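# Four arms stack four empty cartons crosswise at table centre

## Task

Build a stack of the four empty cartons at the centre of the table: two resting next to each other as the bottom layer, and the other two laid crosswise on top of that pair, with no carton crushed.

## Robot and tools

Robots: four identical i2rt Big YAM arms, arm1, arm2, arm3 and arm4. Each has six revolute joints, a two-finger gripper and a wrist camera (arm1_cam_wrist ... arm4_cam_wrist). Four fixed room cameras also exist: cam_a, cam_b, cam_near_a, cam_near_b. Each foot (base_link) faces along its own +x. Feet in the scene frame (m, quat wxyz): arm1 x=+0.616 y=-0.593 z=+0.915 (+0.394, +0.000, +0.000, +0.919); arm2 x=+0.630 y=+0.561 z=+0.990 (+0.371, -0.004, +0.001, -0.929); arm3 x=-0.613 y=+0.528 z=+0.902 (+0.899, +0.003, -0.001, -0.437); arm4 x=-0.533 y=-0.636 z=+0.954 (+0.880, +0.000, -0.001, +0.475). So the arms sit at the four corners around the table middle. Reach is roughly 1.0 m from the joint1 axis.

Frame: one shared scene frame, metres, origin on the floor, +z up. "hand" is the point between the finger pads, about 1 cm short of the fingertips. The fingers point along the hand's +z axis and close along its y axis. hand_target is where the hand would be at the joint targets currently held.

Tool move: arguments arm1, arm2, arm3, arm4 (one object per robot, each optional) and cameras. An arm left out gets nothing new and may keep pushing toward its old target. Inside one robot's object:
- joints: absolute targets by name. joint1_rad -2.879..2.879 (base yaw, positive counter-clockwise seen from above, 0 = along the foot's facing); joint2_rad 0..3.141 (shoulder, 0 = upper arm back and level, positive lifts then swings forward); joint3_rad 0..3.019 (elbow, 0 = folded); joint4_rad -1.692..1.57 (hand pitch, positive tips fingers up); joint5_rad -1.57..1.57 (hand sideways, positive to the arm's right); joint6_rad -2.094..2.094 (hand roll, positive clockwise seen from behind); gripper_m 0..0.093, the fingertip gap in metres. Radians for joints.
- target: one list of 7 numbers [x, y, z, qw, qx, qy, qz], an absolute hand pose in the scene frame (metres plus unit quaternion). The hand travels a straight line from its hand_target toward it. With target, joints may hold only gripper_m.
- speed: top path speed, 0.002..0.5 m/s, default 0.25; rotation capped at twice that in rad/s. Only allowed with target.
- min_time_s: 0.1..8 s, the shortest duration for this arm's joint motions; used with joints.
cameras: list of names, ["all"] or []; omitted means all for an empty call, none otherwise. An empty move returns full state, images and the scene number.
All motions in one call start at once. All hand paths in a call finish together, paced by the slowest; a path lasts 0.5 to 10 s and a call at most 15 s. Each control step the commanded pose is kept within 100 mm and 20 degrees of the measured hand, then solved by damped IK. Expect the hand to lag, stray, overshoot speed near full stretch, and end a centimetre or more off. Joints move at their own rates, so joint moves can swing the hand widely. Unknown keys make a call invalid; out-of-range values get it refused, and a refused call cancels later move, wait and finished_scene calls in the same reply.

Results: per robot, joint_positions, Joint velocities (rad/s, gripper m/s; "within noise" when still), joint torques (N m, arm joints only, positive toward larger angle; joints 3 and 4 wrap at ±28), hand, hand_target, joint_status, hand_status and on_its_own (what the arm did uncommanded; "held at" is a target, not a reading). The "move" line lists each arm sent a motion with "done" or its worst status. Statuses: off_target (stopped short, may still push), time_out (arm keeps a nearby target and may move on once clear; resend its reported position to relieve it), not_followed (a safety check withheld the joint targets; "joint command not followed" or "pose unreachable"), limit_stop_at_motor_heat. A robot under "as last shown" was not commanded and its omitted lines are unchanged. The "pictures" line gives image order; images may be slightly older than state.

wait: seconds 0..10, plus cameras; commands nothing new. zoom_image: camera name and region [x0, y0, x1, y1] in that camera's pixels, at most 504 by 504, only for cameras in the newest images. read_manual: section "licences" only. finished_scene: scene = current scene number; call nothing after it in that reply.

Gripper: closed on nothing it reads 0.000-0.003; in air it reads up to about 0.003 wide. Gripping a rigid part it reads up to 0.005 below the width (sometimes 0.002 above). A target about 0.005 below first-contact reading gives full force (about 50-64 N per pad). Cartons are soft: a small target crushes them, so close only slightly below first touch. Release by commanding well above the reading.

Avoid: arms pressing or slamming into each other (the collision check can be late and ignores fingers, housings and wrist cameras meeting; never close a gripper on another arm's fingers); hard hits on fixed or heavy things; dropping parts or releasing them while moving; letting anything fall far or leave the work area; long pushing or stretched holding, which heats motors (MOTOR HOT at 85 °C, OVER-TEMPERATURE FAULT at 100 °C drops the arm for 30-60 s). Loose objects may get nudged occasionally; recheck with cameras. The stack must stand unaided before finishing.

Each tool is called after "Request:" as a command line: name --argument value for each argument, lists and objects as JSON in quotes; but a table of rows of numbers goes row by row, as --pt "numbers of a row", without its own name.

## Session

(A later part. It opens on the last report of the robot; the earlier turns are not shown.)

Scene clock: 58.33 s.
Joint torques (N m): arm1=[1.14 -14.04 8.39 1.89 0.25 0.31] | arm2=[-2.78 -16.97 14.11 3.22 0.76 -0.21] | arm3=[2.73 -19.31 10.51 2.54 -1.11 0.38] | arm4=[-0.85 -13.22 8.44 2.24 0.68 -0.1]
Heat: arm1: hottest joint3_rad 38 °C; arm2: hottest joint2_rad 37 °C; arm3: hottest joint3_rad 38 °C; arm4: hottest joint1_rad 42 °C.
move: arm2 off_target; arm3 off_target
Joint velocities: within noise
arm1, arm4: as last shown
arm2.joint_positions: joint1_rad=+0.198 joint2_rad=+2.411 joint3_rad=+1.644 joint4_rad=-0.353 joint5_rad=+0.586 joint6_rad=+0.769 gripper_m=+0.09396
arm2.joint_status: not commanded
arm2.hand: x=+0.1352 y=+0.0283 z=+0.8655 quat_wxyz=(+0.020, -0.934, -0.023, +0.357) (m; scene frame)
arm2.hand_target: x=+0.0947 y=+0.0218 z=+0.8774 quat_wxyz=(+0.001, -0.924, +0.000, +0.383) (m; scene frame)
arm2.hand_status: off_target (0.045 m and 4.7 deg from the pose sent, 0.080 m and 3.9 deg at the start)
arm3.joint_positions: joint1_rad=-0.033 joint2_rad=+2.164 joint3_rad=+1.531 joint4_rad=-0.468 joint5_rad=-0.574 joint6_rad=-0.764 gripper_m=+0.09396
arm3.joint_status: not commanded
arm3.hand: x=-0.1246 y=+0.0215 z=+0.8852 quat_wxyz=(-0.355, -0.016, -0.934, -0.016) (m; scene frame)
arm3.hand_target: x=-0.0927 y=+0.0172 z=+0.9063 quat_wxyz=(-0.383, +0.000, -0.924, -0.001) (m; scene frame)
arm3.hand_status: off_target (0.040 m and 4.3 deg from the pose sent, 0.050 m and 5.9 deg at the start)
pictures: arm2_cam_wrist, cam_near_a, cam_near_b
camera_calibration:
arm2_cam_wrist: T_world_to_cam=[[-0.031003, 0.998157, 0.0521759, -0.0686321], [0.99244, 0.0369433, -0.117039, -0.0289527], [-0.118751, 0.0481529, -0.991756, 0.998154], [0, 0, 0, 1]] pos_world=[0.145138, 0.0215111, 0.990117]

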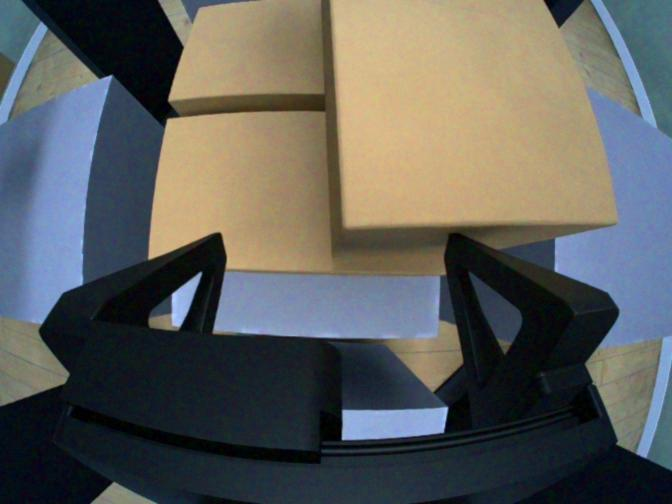

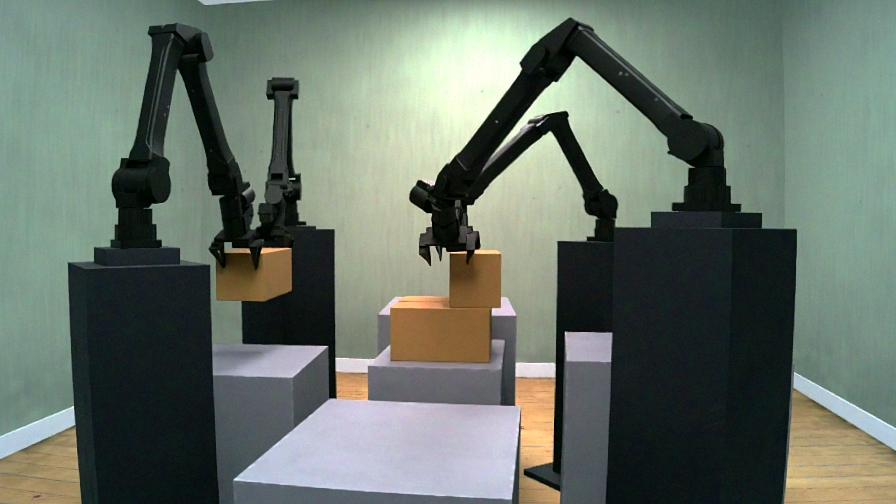

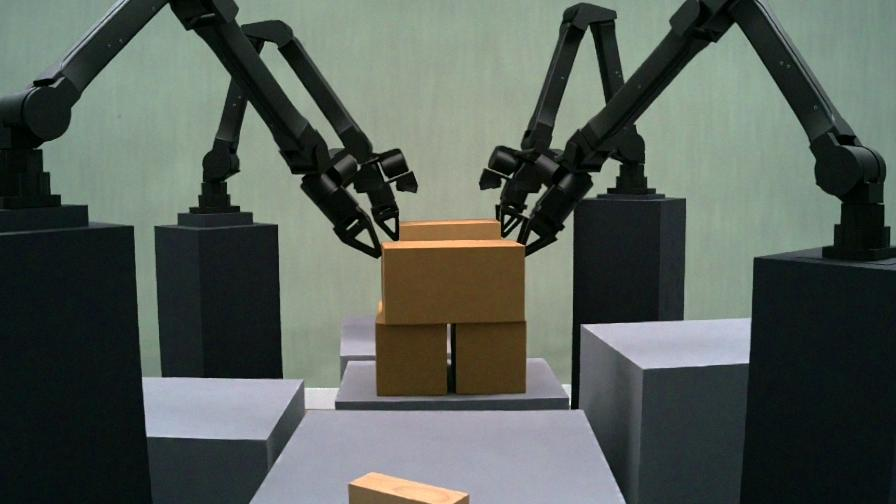

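Request:
move --arm2 '{"target":[0.185,0.022,0.867,0,0.924,0,-0.383],"speed":0.1}' --arm3 '{"target":[-0.178,0.018,0.890,0.383,0,0.924,0],"speed":0.1}'

Request:
move --arm2 '{"target":[0.35,0.35,1.15,0,0.924,0,-0.383],"speed":0.35}' --arm3 '{"target":[-0.33,0.35,1.1,0.383,0,0.924,0],"speed":0.35}' --cameras '["arm1_cam_wrist","cam_near_b","cam_near_a","arm2_cam_wrist"]'

Scene clock: 60.77 s.
Joint torques (N m): arm1=[1.08 -13.98 8.39 1.89 0.24 0.31] | arm2=[0.97 -20.6 6.31 1.94 0.64 0.05] | arm3=[-0.03 -20.19 6.78 1.4 -0.64 0.04] | arm4=[-0.67 -13.45 8.42 2.22 0.67 -0.11]
Heat: arm1: hottest joint3_rad 38 °C; arm2: hottest joint2_rad 37 °C; arm3: hottest joint3_rad 38 °C; arm4: hottest joint1_rad 42 °C.
move: arm2 off_target; arm3 off_target
Joint velocities: within noise
arm1, arm4: as last shown
arm2.joint_positions: joint1_rad=+0.275 joint2_rad=+2.394 joint3_rad=+1.531 joint4_rad=-0.282 joint5_rad=+0.644 joint6_rad=+0.865 gripper_m=+0.09396
arm2.joint_status: not commanded
arm2.hand: x=+0.1898 y=+0.0286 z=+0.8478 quat_wxyz=(+0.017, -0.928, -0.012, +0.372) (m; scene frame)
arm2.hand_target: x=+0.1850 y=+0.0222 z=+0.8669 quat_wxyz=(+0.000, -0.924, +0.000, +0.383) (m; scene frame)
arm2.hand_status: off_target (0.021 m and 2.7 deg from the pose sent, 0.050 m and 4.7 deg at the start)
arm3.joint_positions: joint1_rad=-0.110 joint2_rad=+2.118 joint3_rad=+1.397 joint4_rad=-0.402 joint5_rad=-0.639 joint6_rad=-0.851 gripper_m=+0.09396
arm3.joint_status: not commanded
arm3.hand: x=-0.1792 y=+0.0249 z=+0.8747 quat_wxyz=(-0.373, -0.007, -0.928, -0.015) (m; scene frame)
arm3.hand_target: x=-0.1780 y=+0.0182 z=+0.8898 quat_wxyz=(-0.383, +0.000, -0.924, +0.000) (m; scene frame)
arm3.hand_status: off_target (0.017 m and 2.3 deg from the pose sent, 0.054 m and 4.3 deg at the start)
pictures: none

Scene clock: 63.10 s.
Joint torques (N m): arm1=[1.08 -14.04 8.4 1.89 0.24 0.31] | arm2=[-0.15 -4.19 9.42 0.94 0.27 -0.13] | arm3=[1.14 -4.42 9.37 0.76 -0.23 0.2] | arm4=[-0.56 -13.39 8.4 2.29 0.68 -0.11]
Heat: arm1: hottest joint3_rad 38 °C; arm2: hottest joint2_rad 37 °C; arm3: hottest joint3_rad 38 °C; arm4: hottest joint1_rad 42 °C.
move: arm2 done; arm3 done
Joint velocities: within noise
arm1, arm4: as last shown
arm2.joint_positions: joint1_rad=+0.177 joint2_rad=+1.003 joint3_rad=+0.619 joint4_rad=-0.652 joint5_rad=+0.602 joint6_rad=+0.770 gripper_m=+0.09396
arm2.joint_status: not commanded
arm2.hand: x=+0.3493 y=+0.3462 z=+1.1487 quat_wxyz=(-0.002, -0.923, +0.002, +0.385) (m; scene frame)
arm2.hand_target: x=+0.3499 y=+0.3499 z=+1.1500 quat_wxyz=(+0.000, -0.924, +0.000, +0.383) (m; scene frame)
arm2.hand_status: done (0.004 m and 0.4 deg from the pose sent, 0.469 m and 2.7 deg at the start)
arm3.joint_positions: joint1_rad=+0.064 joint2_rad=+0.857 joint3_rad=+0.642 joint4_rad=-0.765 joint5_rad=-0.548 joint6_rad=-0.669 gripper_m=+0.09396
arm3.joint_status: not commanded
arm3.hand: x=-0.3317 y=+0.3471 z=+1.0967 quat_wxyz=(-0.383, -0.002, -0.924, +0.001) (m; scene frame)
arm3.hand_target: x=-0.3300 y=+0.3500 z=+1.1001 quat_wxyz=(-0.383, +0.000, -0.924, +0.000) (m; scene frame)
arm3.hand_status: done (0.005 m and 0.2 deg from the pose sent, 0.423 m and 2.3 deg at the start)
pictures: arm1_cam_wrist, arm2_cam_wrist, cam_near_a, cam_near_b
camera_calibration:
arm1_cam_wrist: T_world_to_cam=[[-0.0225843, 0.999712, -0.00814621, 0.565416], [0.978233, 0.0237789, 0.206143, -0.273519], [0.206277, -0.00331329, -0.978488, 0.941373], [0, 0, 0, 1]] pos_world=[0.0861507, -0.55563, 0.982112]
arm2_cam_wrist: T_world_to_cam=[[-0.0000382914, 0.999975, -0.00706326, -0.337481], [0.984153, -0.00121477, -0.177316, -0.134688], [-0.17732, -0.00695812, -0.984129, 1.32005], [0, 0, 0, 1]] pos_world=[0.366613, 0.346494, 1.27283]

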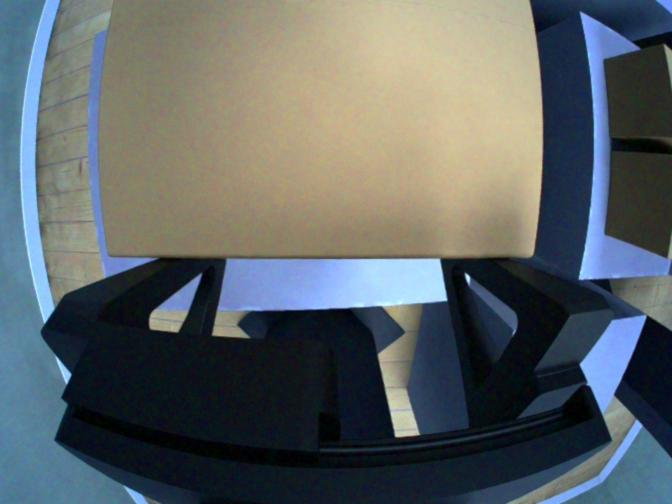

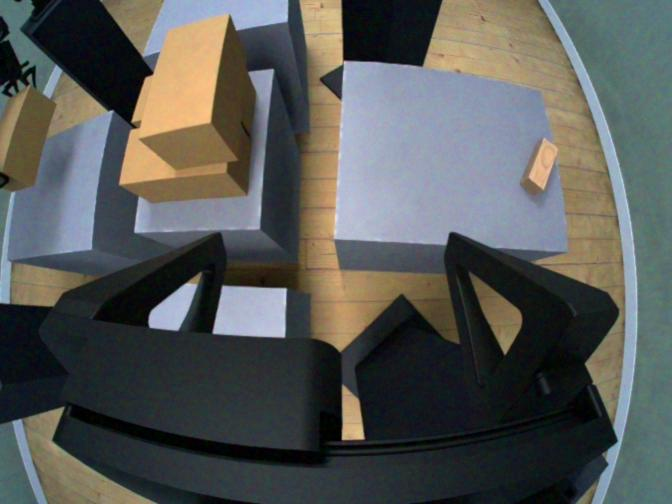

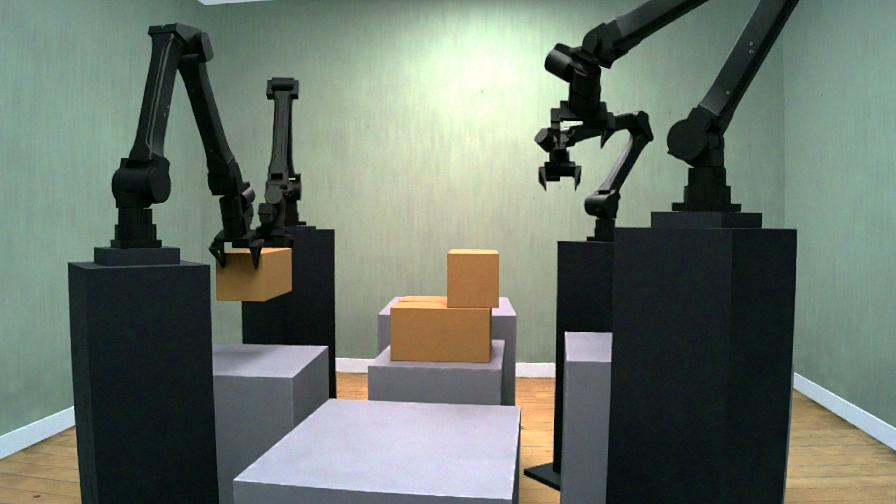

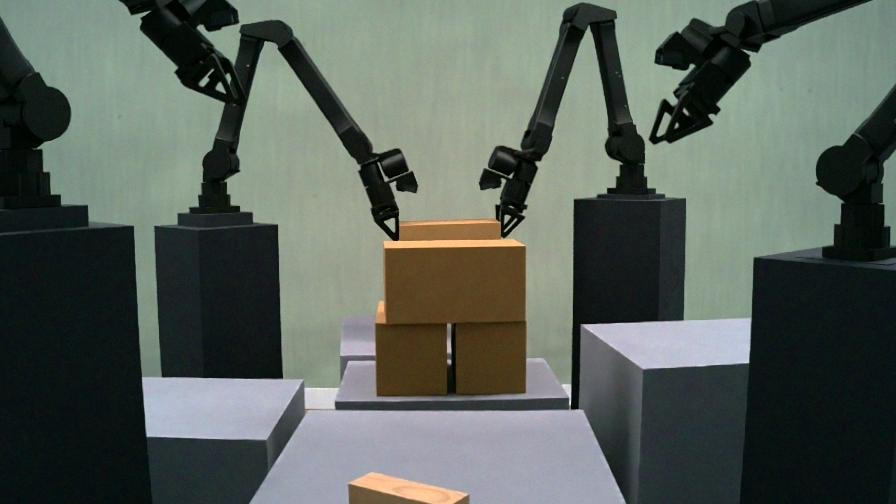

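Request:
move --arm1 '{"target":[0.070,-0.32,0.93,0,0.966,0,-0.259],"speed":0.1}' --arm4 '{"target":[-0.096,-0.32,0.92,0.259,0,0.966,0],"speed":0.1}'

Request:
move --arm1 '{"target":[0.078,-0.09,0.94,0,0.966,0,-0.259],"speed":0.08}' --arm4 '{"target":[-0.084,-0.09,0.93,0.259,0,0.966,0],"speed":0.08}' --cameras '["arm1_cam_wrist","cam_near_a","cam_near_b"]'

Scene clock: 67.23 s.
Joint torques (N m): arm1=[0.91 -12.16 12.64 1.73 -0.75 0.26] | arm2=[0.44 -4.19 9.31 1.02 0.28 -0.11] | arm3=[1.2 -4.42 9.36 0.79 -0.23 0.21] | arm4=[-0.67 -13.39 15.42 1.66 1.23 -0.35]
Heat: arm1: hottest joint3_rad 39 °C; arm2: hottest joint2_rad 37 °C; arm3: hottest joint3_rad 40 °C; arm4: hottest joint1_rad 42 °C.
move: arm1 off_target; arm4 off_target
Joint velocities: within noise
arm1.joint_positions: joint1_rad=+0.262 joint2_rad=+1.854 joint3_rad=+1.089 joint4_rad=-0.463 joint5_rad=-0.241 joint6_rad=-0.496 gripper_m=+0.09396
arm1.joint_status: not commanded
arm1.hand: x=+0.1249 y=-0.3413 z=+0.8964 quat_wxyz=(+0.019, +0.978, -0.005, -0.206) (m; scene frame)
arm1.hand_target: x=+0.0754 y=-0.3230 z=+0.9339 quat_wxyz=(+0.000, +0.966, +0.001, -0.259) (m; scene frame)
arm1.hand_status: off_target (0.068 m and 6.6 deg from the pose sent, 0.250 m and 6.8 deg at the start)
arm2, arm3: as last shown
arm3.joint_positions: joint1_rad=+0.064 joint2_rad=+0.857 joint3_rad=+0.642 joint4_rad=-0.765 joint5_rad=-0.548 joint6_rad=-0.668 gripper_m=+0.09396
arm4.joint_positions: joint1_rad=-0.241 joint2_rad=+1.830 joint3_rad=+0.874 joint4_rad=-0.338 joint5_rad=+0.321 joint6_rad=+0.688 gripper_m=+0.09396
arm4.joint_status: not commanded
arm4.hand: x=-0.1505 y=-0.3562 z=+0.8916 quat_wxyz=(-0.207, +0.008, -0.978, +0.028) (m; scene frame)
arm4.hand_target: x=-0.1010 y=-0.3239 z=+0.9250 quat_wxyz=(-0.259, -0.001, -0.966, +0.000) (m; scene frame)
arm4.hand_status: off_target (0.071 m and 6.9 deg from the pose sent, 0.262 m and 7.1 deg at the start)
pictures: none

Scene clock: 70.93 s.
Joint torques (N m): arm1=[3.9 -16.56 13.31 1.48 -1.44 0.46] | arm2=[0.38 -4.31 9.44 0.81 0.3 -0.15] | arm3=[1.2 -4.48 9.36 0.77 -0.23 0.21] | arm4=[-3.08 -19.49 17.39 1.43 1.76 -0.58]
Heat: arm1: hottest joint3_rad 41 °C; arm2: hottest joint2_rad 36 °C; arm3: hottest joint3_rad 40 °C; arm4: hottest joint1_rad 42 °C.
move: arm1 off_target; arm4 off_target
Joint velocities: within noise
arm1.joint_positions: joint1_rad=-0.076 joint2_rad=+2.164 joint3_rad=+1.655 joint4_rad=-0.805 joint5_rad=-0.349 joint6_rad=-0.810 gripper_m=+0.09396
arm1.joint_status: not commanded
arm1.hand: x=+0.1373 y=-0.1005 z=+0.9057 quat_wxyz=(+0.019, +0.977, -0.015, -0.213) (m; scene frame)
arm1.hand_target: x=+0.0827 y=-0.0958 z=+0.9428 quat_wxyz=(+0.001, +0.966, +0.001, -0.260) (m; scene frame)
arm1.hand_status: off_target (0.069 m and 6.1 deg from the pose sent, 0.259 m and 6.6 deg at the start)
arm2, arm3: as last shown
arm4.joint_positions: joint1_rad=+0.042 joint2_rad=+2.182 joint3_rad=+1.553 joint4_rad=-0.746 joint5_rad=+0.396 joint6_rad=+0.967 gripper_m=+0.09396
arm4.joint_status: not commanded
arm4.hand: x=-0.1415 y=-0.1136 z=+0.9019 quat_wxyz=(-0.217, +0.013, -0.976, +0.025) (m; scene frame)
arm4.hand_target: x=-0.0876 y=-0.0963 z=+0.9335 quat_wxyz=(-0.260, -0.001, -0.966, +0.001) (m; scene frame)
arm4.hand_status: off_target (0.068 m and 5.8 deg from the pose sent, 0.277 m and 6.9 deg at the start)
pictures: arm1_cam_wrist, cam_near_a, cam_near_b
camera_calibration:
arm1_cam_wrist: T_world_to_cam=[[0.00755712, 0.99903, -0.0433742, 0.138237], [0.982988, 0.000538512, 0.18367, -0.297872], [0.183515, -0.0440243, -0.982031, 0.984251], [0, 0, 0, 1]] pos_world=[0.111135, -0.0946111, 1.02727]

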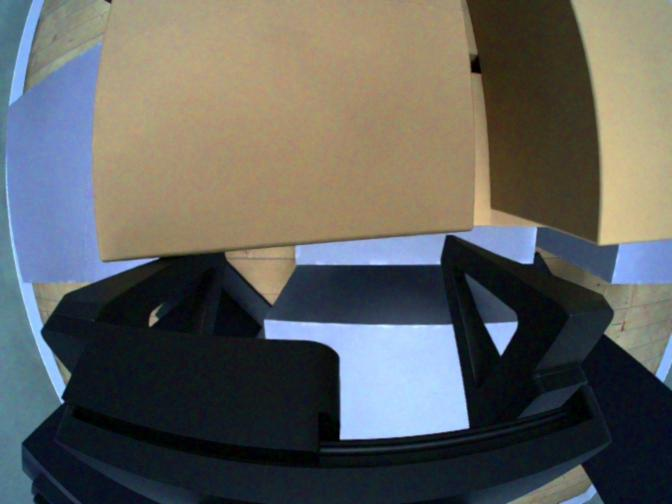

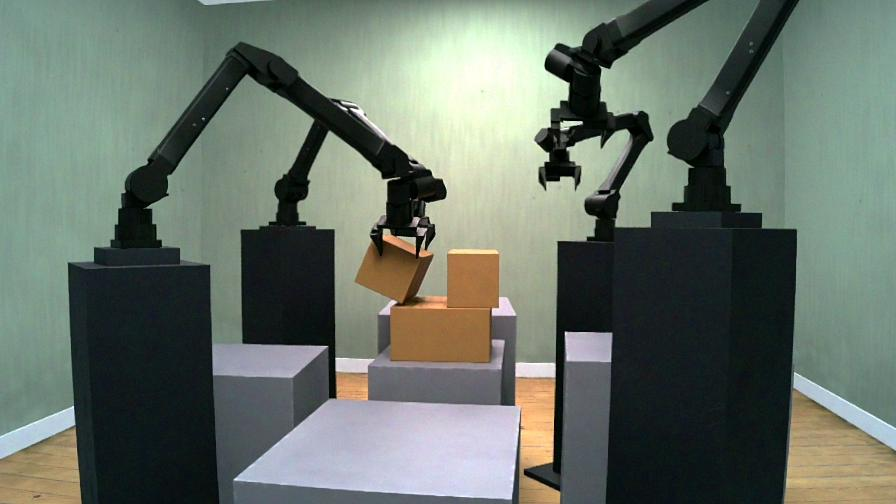

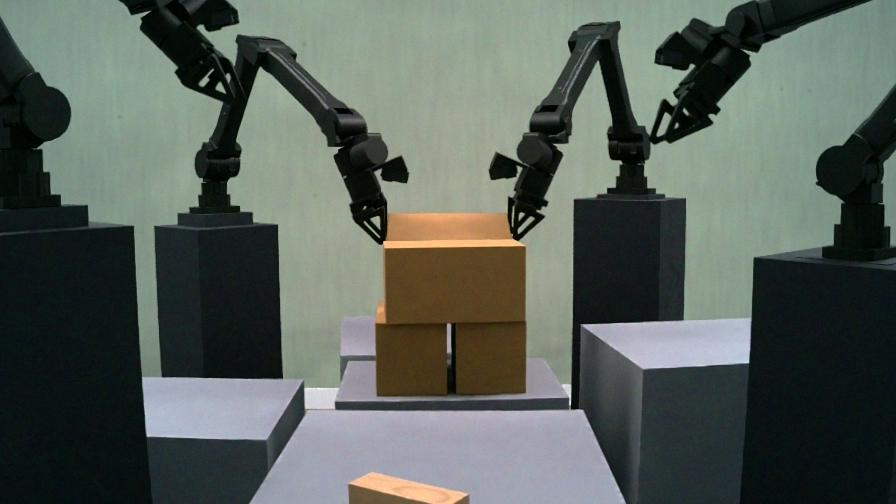

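Request:
move --arm1 '{"target":[0.073,-0.095,0.965,-0.209,0.943,0.056,-0.253],"speed":0.08}' --arm4 '{"target":[-0.079,-0.093,0.955,0.253,0.056,0.943,0.209],"speed":0.08}' --cameras '["arm1_cam_wrist","cam_near_a","cam_near_b"]'

Scene clock: 76.13 s.
Joint torques (N m): arm1=[7.18 -19.25 7.57 3.04 -0.89 0.3] | arm2=[0.15 -4.07 9.65 0.98 0.23 -0.11] | arm3=[1.2 -4.48 9.36 0.81 -0.22 0.21] | arm4=[-5.54 -22.24 10.02 2.99 1.31 -0.59]
Heat: arm1: hottest joint3_rad 42 °C; arm2: hottest joint3_rad 37 °C; arm3: hottest joint3_rad 41 °C; arm4: hottest joint1_rad 42 °C.
move: arm1 off_target; arm4 off_target
Joint velocities: within noise
arm1.joint_positions: joint1_rad=-0.036 joint2_rad=+2.065 joint3_rad=+1.480 joint4_rad=-0.428 joint5_rad=-0.061 joint6_rad=-0.870 gripper_m=+0.09396
arm1.joint_status: not commanded
arm1.hand: x=+0.1371 y=-0.0674 z=+0.9249 quat_wxyz=(-0.188, +0.961, +0.020, -0.202) (m; scene frame)
arm1.hand_target: x=+0.0773 y=-0.0982 z=+0.9656 quat_wxyz=(-0.207, +0.943, +0.056, -0.254) (m; scene frame)
arm1.hand_status: off_target (0.080 m and 7.8 deg from the pose sent, 0.088 m and 28.1 deg at the start)
arm2, arm3: as last shown
arm4.joint_positions: joint1_rad=+0.013 joint2_rad=+2.082 joint3_rad=+1.362 joint4_rad=-0.305 joint5_rad=+0.154 joint6_rad=+1.021 gripper_m=+0.09396
arm4.joint_status: not commanded
arm4.hand: x=-0.1437 y=-0.0764 z=+0.9204 quat_wxyz=(-0.206, -0.029, -0.960, -0.189) (m; scene frame)
arm4.hand_target: x=-0.0823 y=-0.0965 z=+0.9557 quat_wxyz=(-0.254, -0.057, -0.943, -0.206) (m; scene frame)
arm4.hand_status: off_target (0.075 m and 6.9 deg from the pose sent, 0.085 m and 28.5 deg at the start)
pictures: arm1_cam_wrist, cam_near_a, cam_near_b
camera_calibration:
arm1_cam_wrist: T_world_to_cam=[[0.0248833, 0.928353, 0.370867, -0.284263], [0.978314, -0.0989208, 0.181978, -0.305669], [0.205626, 0.358296, -0.910682, 0.962751], [0, 0, 0, 1]] pos_world=[0.108147, -0.111291, 1.03781]

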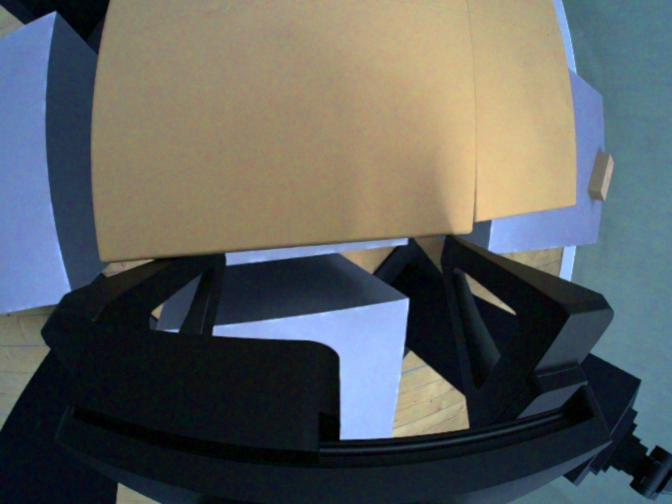

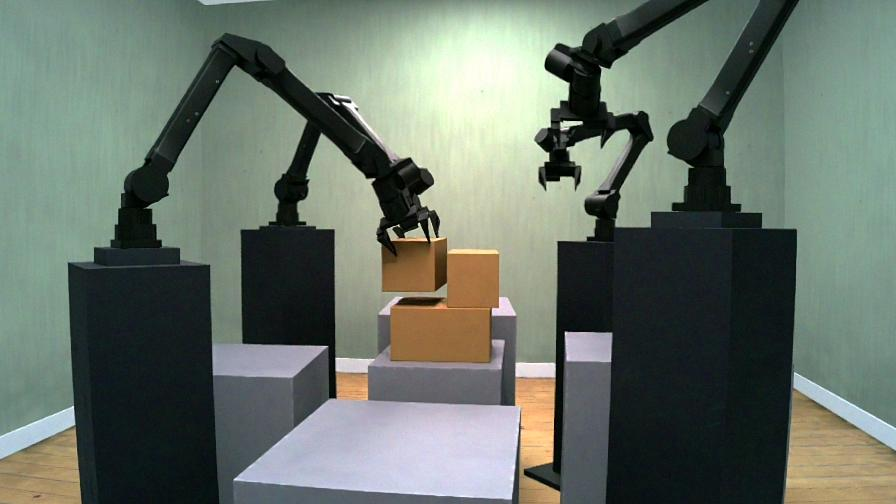

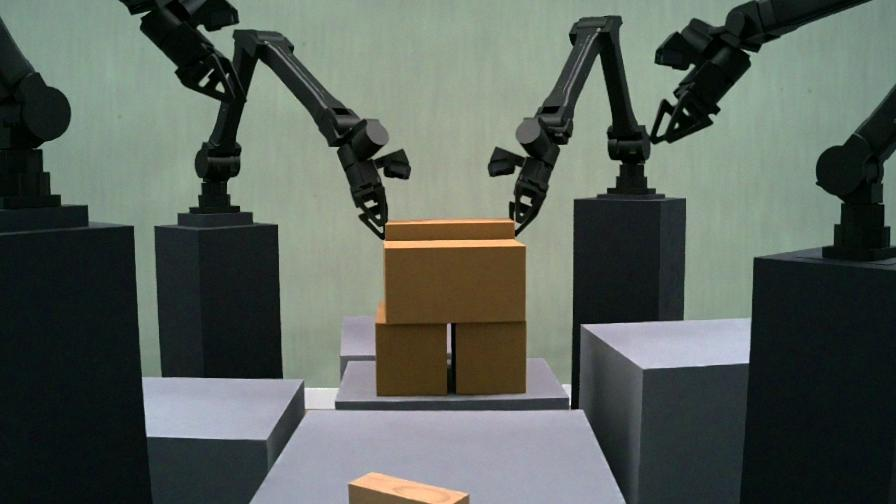

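Request:
move --arm1 '{"target":[0.076,-0.102,0.918,-0.209,0.943,0.056,-0.253],"speed":0.06}' --arm4 '{"target":[-0.082,-0.100,0.908,0.253,0.056,0.943,0.209],"speed":0.06}' --cameras '["arm1_cam_wrist","cam_near_a","cam_near_b"]'

Scene clock: 78.17 s.
Joint torques (N m): arm1=[7.18 -15.44 7.6 3.22 -1.05 0.32] | arm2=[0.09 -4.13 9.42 0.92 0.28 -0.1] | arm3=[1.2 -4.42 9.36 0.8 -0.23 0.21] | arm4=[-5.54 -18.78 9.69 3.02 1.25 -0.6]
Heat: arm1: hottest joint3_rad 42 °C; arm2: hottest joint3_rad 37 °C; arm3: hottest joint3_rad 42 °C; arm4: hottest joint1_rad 42 °C.
move: arm1 off_target; arm4 off_target
Joint velocities: within noise
arm1.joint_positions: joint1_rad=-0.031 joint2_rad=+2.068 joint3_rad=+1.419 joint4_rad=-0.324 joint5_rad=-0.051 joint6_rad=-0.871 gripper_m=+0.09396
arm1.joint_status: not commanded
arm1.hand: x=+0.1387 y=-0.0724 z=+0.9097 quat_wxyz=(-0.206, +0.955, +0.022, -0.211) (m; scene frame)
arm1.hand_target: x=+0.0806 y=-0.1056 z=+0.9193 quat_wxyz=(-0.207, +0.943, +0.056, -0.253) (m; scene frame)
arm1.hand_status: off_target (0.070 m and 6.3 deg from the pose sent, 0.070 m and 7.8 deg at the start)
arm2, arm3: as last shown
arm4.joint_positions: joint1_rad=+0.007 joint2_rad=+2.106 joint3_rad=+1.320 joint4_rad=-0.199 joint5_rad=+0.152 joint6_rad=+1.021 gripper_m=+0.09396
arm4.joint_status: not commanded
arm4.hand: x=-0.1415 y=-0.0802 z=+0.9010 quat_wxyz=(-0.215, -0.033, -0.954, -0.206) (m; scene frame)
arm4.hand_target: x=-0.0854 y=-0.1035 z=+0.9091 quat_wxyz=(-0.253, -0.057, -0.943, -0.207) (m; scene frame)
arm4.hand_status: off_target (0.063 m and 5.2 deg from the pose sent, 0.067 m and 6.9 deg at the start)
pictures: arm1_cam_wrist, cam_near_a, cam_near_b
camera_calibration:
arm1_cam_wrist: T_world_to_cam=[[0.0325613, 0.914589, 0.403071, -0.305382], [0.981784, -0.1048, 0.158485, -0.284585], [0.187191, 0.390569, -0.901341, 0.946679], [0, 0, 0, 1]] pos_world=[0.112135, -0.120269, 1.02147]

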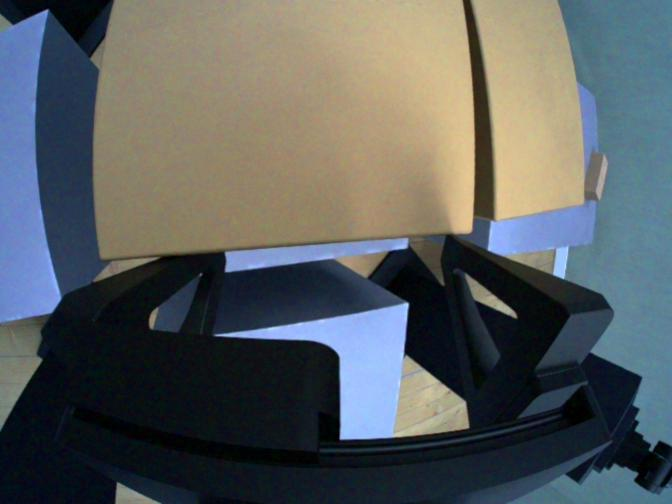

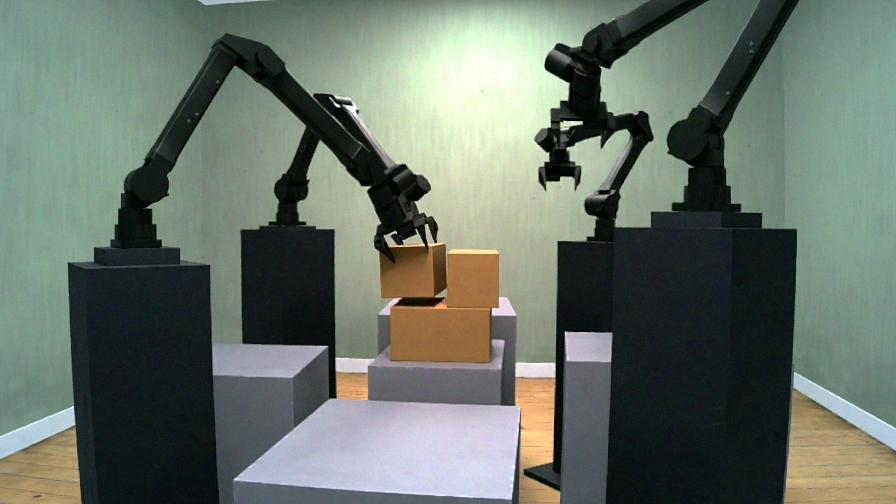

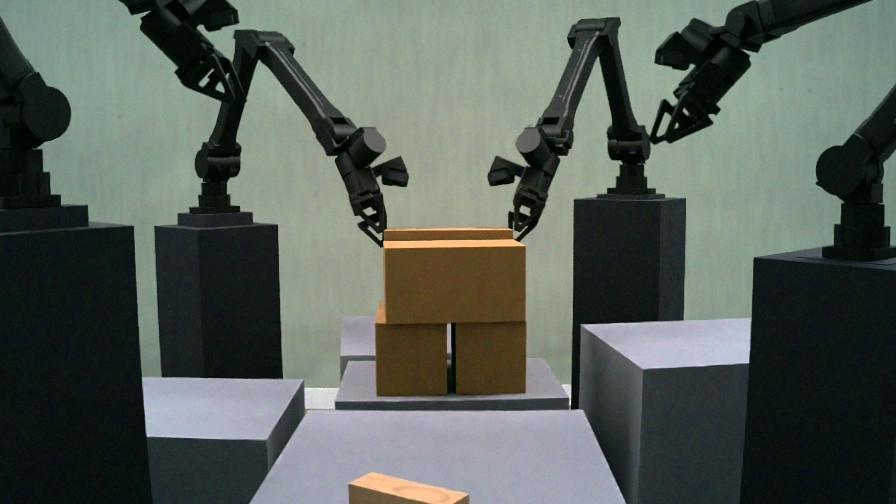

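Request:
move --arm1 '{"target":[0.080,-0.092,0.872,-0.209,0.943,0.056,-0.253],"speed":0.06}' --arm4 '{"target":[-0.086,-0.090,0.862,0.253,0.056,0.943,0.209],"speed":0.06}' --cameras '["arm1_cam_wrist","cam_near_a","cam_near_b"]'

Scene clock: 80.07 s.
Joint torques (N m): arm1=[5.83 -13.98 8.17 3.32 -1.36 0.33] | arm2=[0.26 -4.42 9.35 0.98 0.26 -0.09] | arm3=[1.14 -4.48 9.36 0.77 -0.24 0.21] | arm4=[-4.31 -16.73 11.25 2.69 1.51 -0.59]
Heat: arm1: hottest joint3_rad 42 °C; arm2: hottest joint3_rad 37 °C; arm3: hottest joint3_rad 42 °C; arm4: hottest joint1_rad 42 °C.
move: arm1 off_target; arm4 off_target
Joint velocities: within noise
arm1.joint_positions: joint1_rad=-0.031 joint2_rad=+2.129 joint3_rad=+1.408 joint4_rad=-0.246 joint5_rad=-0.050 joint6_rad=-0.884 gripper_m=+0.09396
arm1.joint_status: not commanded
arm1.hand: x=+0.1376 y=-0.0710 z=+0.8743 quat_wxyz=(-0.210, +0.954, +0.028, -0.212) (m; scene frame)
arm1.hand_target: x=+0.0842 y=-0.0958 z=+0.8741 quat_wxyz=(-0.207, +0.943, +0.056, -0.253) (m; scene frame)
arm1.hand_status: off_target (0.061 m and 5.8 deg from the pose sent, 0.072 m and 6.3 deg at the start)
arm2, arm3: as last shown
arm4.joint_positions: joint1_rad=+0.006 joint2_rad=+2.173 joint3_rad=+1.316 joint4_rad=-0.115 joint5_rad=+0.151 joint6_rad=+1.032 gripper_m=+0.09396
arm4.joint_status: not commanded
arm4.hand: x=-0.1402 y=-0.0789 z=+0.8671 quat_wxyz=(-0.217, -0.039, -0.952, -0.212) (m; scene frame)
arm4.hand_target: x=-0.0892 y=-0.0940 z=+0.8638 quat_wxyz=(-0.253, -0.057, -0.943, -0.207) (m; scene frame)
arm4.hand_status: off_target (0.056 m and 4.7 deg from the pose sent, 0.069 m and 5.2 deg at the start)
pictures: arm1_cam_wrist, cam_near_a, cam_near_b
camera_calibration:
arm1_cam_wrist: T_world_to_cam=[[0.022097, 0.910299, 0.413361, -0.300272], [0.982697, -0.09583, 0.158504, -0.277142], [0.183898, 0.402706, -0.896666, 0.911632], [0, 0, 0, 1]] pos_world=[0.111334, -0.12034, 0.985478]

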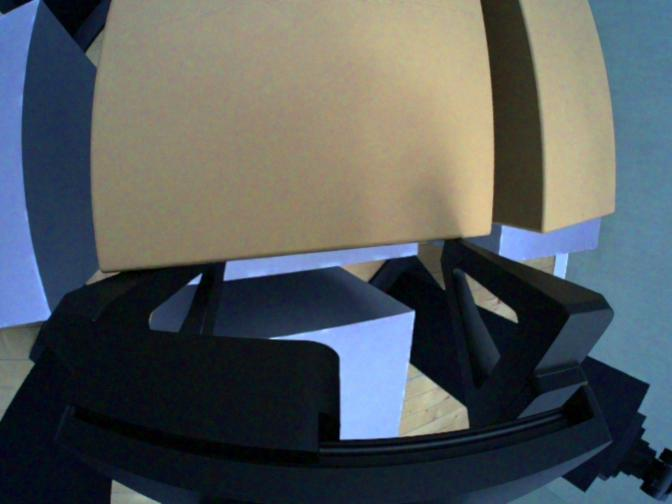

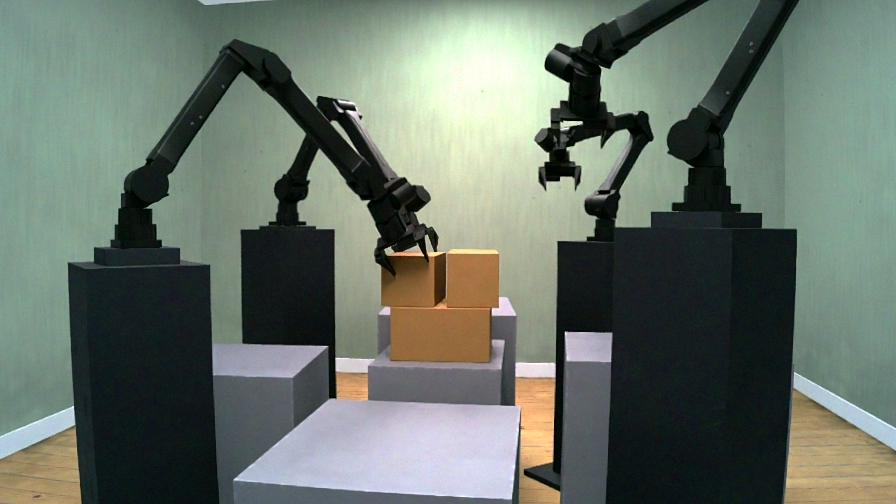

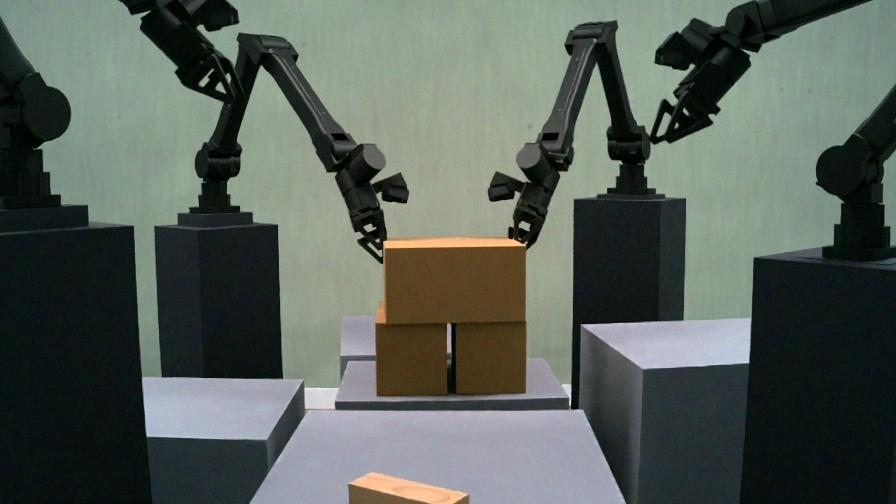

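Request:
move --arm1 '{"target":[0.19,-0.073,0.878,-0.209,0.943,0.056,-0.253],"speed":0.1}' --arm4 '{"target":[-0.19,-0.078,0.872,0.253,0.056,0.943,0.209],"speed":0.1}'

Request:
move --arm1 '{"target":[0.33,-0.35,1.1,0,0.966,0,-0.259],"speed":0.3}' --arm4 '{"target":[-0.33,-0.35,1.1,0.259,0,0.966,0],"speed":0.3}' --cameras '["cam_near_a","cam_near_b"]'

Scene clock: 82.47 s.
Joint torques (N m): arm1=[-0.62 -17.32 4.94 1.8 -0.23 0.08] | arm2=[0.67 -4.37 9.44 0.72 0.27 -0.14] | arm3=[1.08 -4.42 9.36 0.8 -0.22 0.21] | arm4=[0.26 -19.66 6.12 1.52 0.41 -0.14]
Heat: arm1: hottest joint3_rad 42 °C; arm2: hottest joint3_rad 37 °C; arm3: hottest joint3_rad 43 °C; arm4: hottest joint1_rad 42 °C.
move: arm1 off_target; arm4 done
Joint velocities: within noise
arm1.joint_positions: joint1_rad=-0.115 joint2_rad=+2.083 joint3_rad=+1.260 joint4_rad=-0.139 joint5_rad=-0.180 joint6_rad=-0.981 gripper_m=+0.09396
arm1.joint_status: not commanded
arm1.hand: x=+0.1903 y=-0.0788 z=+0.8608 quat_wxyz=(-0.194, +0.949, +0.053, -0.243) (m; scene frame)
arm1.hand_target: x=+0.1899 y=-0.0730 z=+0.8779 quat_wxyz=(-0.209, +0.943, +0.056, -0.253) (m; scene frame)
arm1.hand_status: off_target (0.018 m and 2.2 deg from the pose sent, 0.053 m and 5.8 deg at the start)
arm2, arm3: as last shown
arm4.joint_positions: joint1_rad=+0.098 joint2_rad=+2.135 joint3_rad=+1.234 joint4_rad=-0.059 joint5_rad=+0.278 joint6_rad=+1.115 gripper_m=+0.09396
arm4.joint_status: not commanded
arm4.hand: x=-0.1849 y=-0.0759 z=+0.8724 quat_wxyz=(-0.253, -0.054, -0.943, -0.207) (m; scene frame)
arm4.hand_target: x=-0.1898 y=-0.0780 z=+0.8721 quat_wxyz=(-0.253, -0.056, -0.943, -0.209) (m; scene frame)
arm4.hand_status: done (0.006 m and 0.3 deg from the pose sent, 0.050 m and 4.7 deg at the start)
pictures: none

Scene clock: 84.67 s.
Joint torques (N m): arm1=[1.14 -6.36 6.8 0.42 -0.35 0.16] | arm2=[0.5 -3.84 9.4 1.2 0.25 -0.12] | arm3=[1.14 -4.42 9.39 0.8 -0.23 0.21] | arm4=[1.2 -7.24 8.49 0.28 0.55 -0.09]
Heat: arm1: hottest joint3_rad 41 °C; arm2: hottest joint3_rad 38 °C; arm3: hottest joint3_rad 43 °C; arm4: hottest joint1_rad 42 °C.
move: arm1 done; arm4 off_target
Joint velocities: within noise
arm1.joint_positions: joint1_rad=-0.088 joint2_rad=+1.132 joint3_rad=+0.875 joint4_rad=-0.955 joint5_rad=-0.393 joint6_rad=-0.819 gripper_m=+0.09396
arm1.joint_status: not commanded
arm1.hand: x=+0.3308 y=-0.3409 z=+1.1002 quat_wxyz=(-0.007, +0.966, -0.003, -0.260) (m; scene frame)
arm1.hand_target: x=+0.3301 y=-0.3498 z=+1.0999 quat_wxyz=(+0.000, +0.966, +0.000, -0.259) (m; scene frame)
arm1.hand_status: done (0.009 m and 0.9 deg from the pose sent, 0.388 m and 23.2 deg at the start)
arm2, arm3: as last shown
arm4.joint_positions: joint1_rad=+0.181 joint2_rad=+1.174 joint3_rad=+0.824 joint4_rad=-0.985 joint5_rad=+0.480 joint6_rad=+1.126 gripper_m=+0.09396
arm4.joint_status: not commanded
arm4.hand: x=-0.3221 y=-0.3456 z=+1.1073 quat_wxyz=(-0.263, -0.006, -0.965, -0.008) (m; scene frame)
arm4.hand_target: x=-0.3297 y=-0.3501 z=+1.1001 quat_wxyz=(-0.259, +0.000, -0.966, +0.000) (m; scene frame)
arm4.hand_status: off_target (0.012 m and 1.2 deg from the pose sent, 0.385 m and 24.7 deg at the start)
pictures: cam_near_a, cam_near_b

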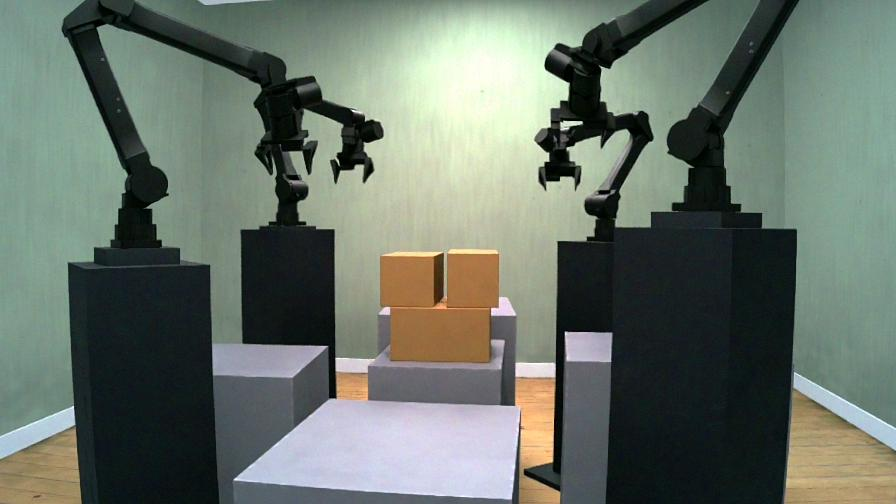

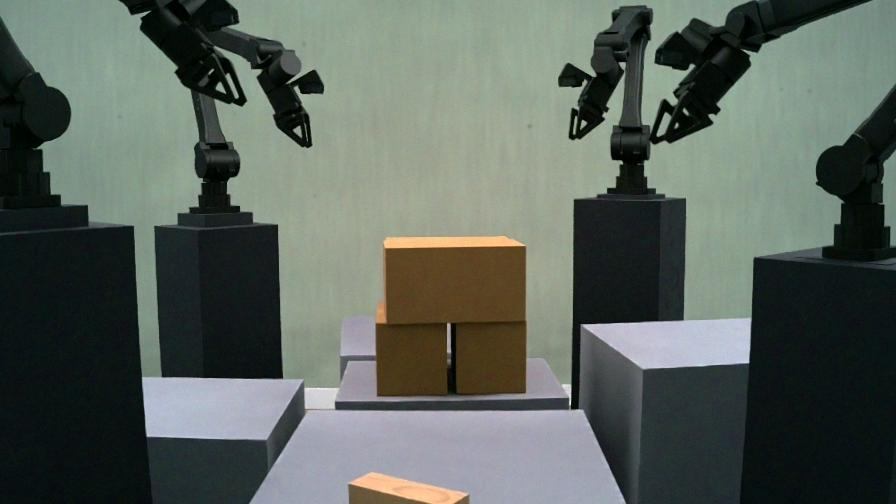

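Request:
finished_scene --scene 2

The scene is finished: the task was done.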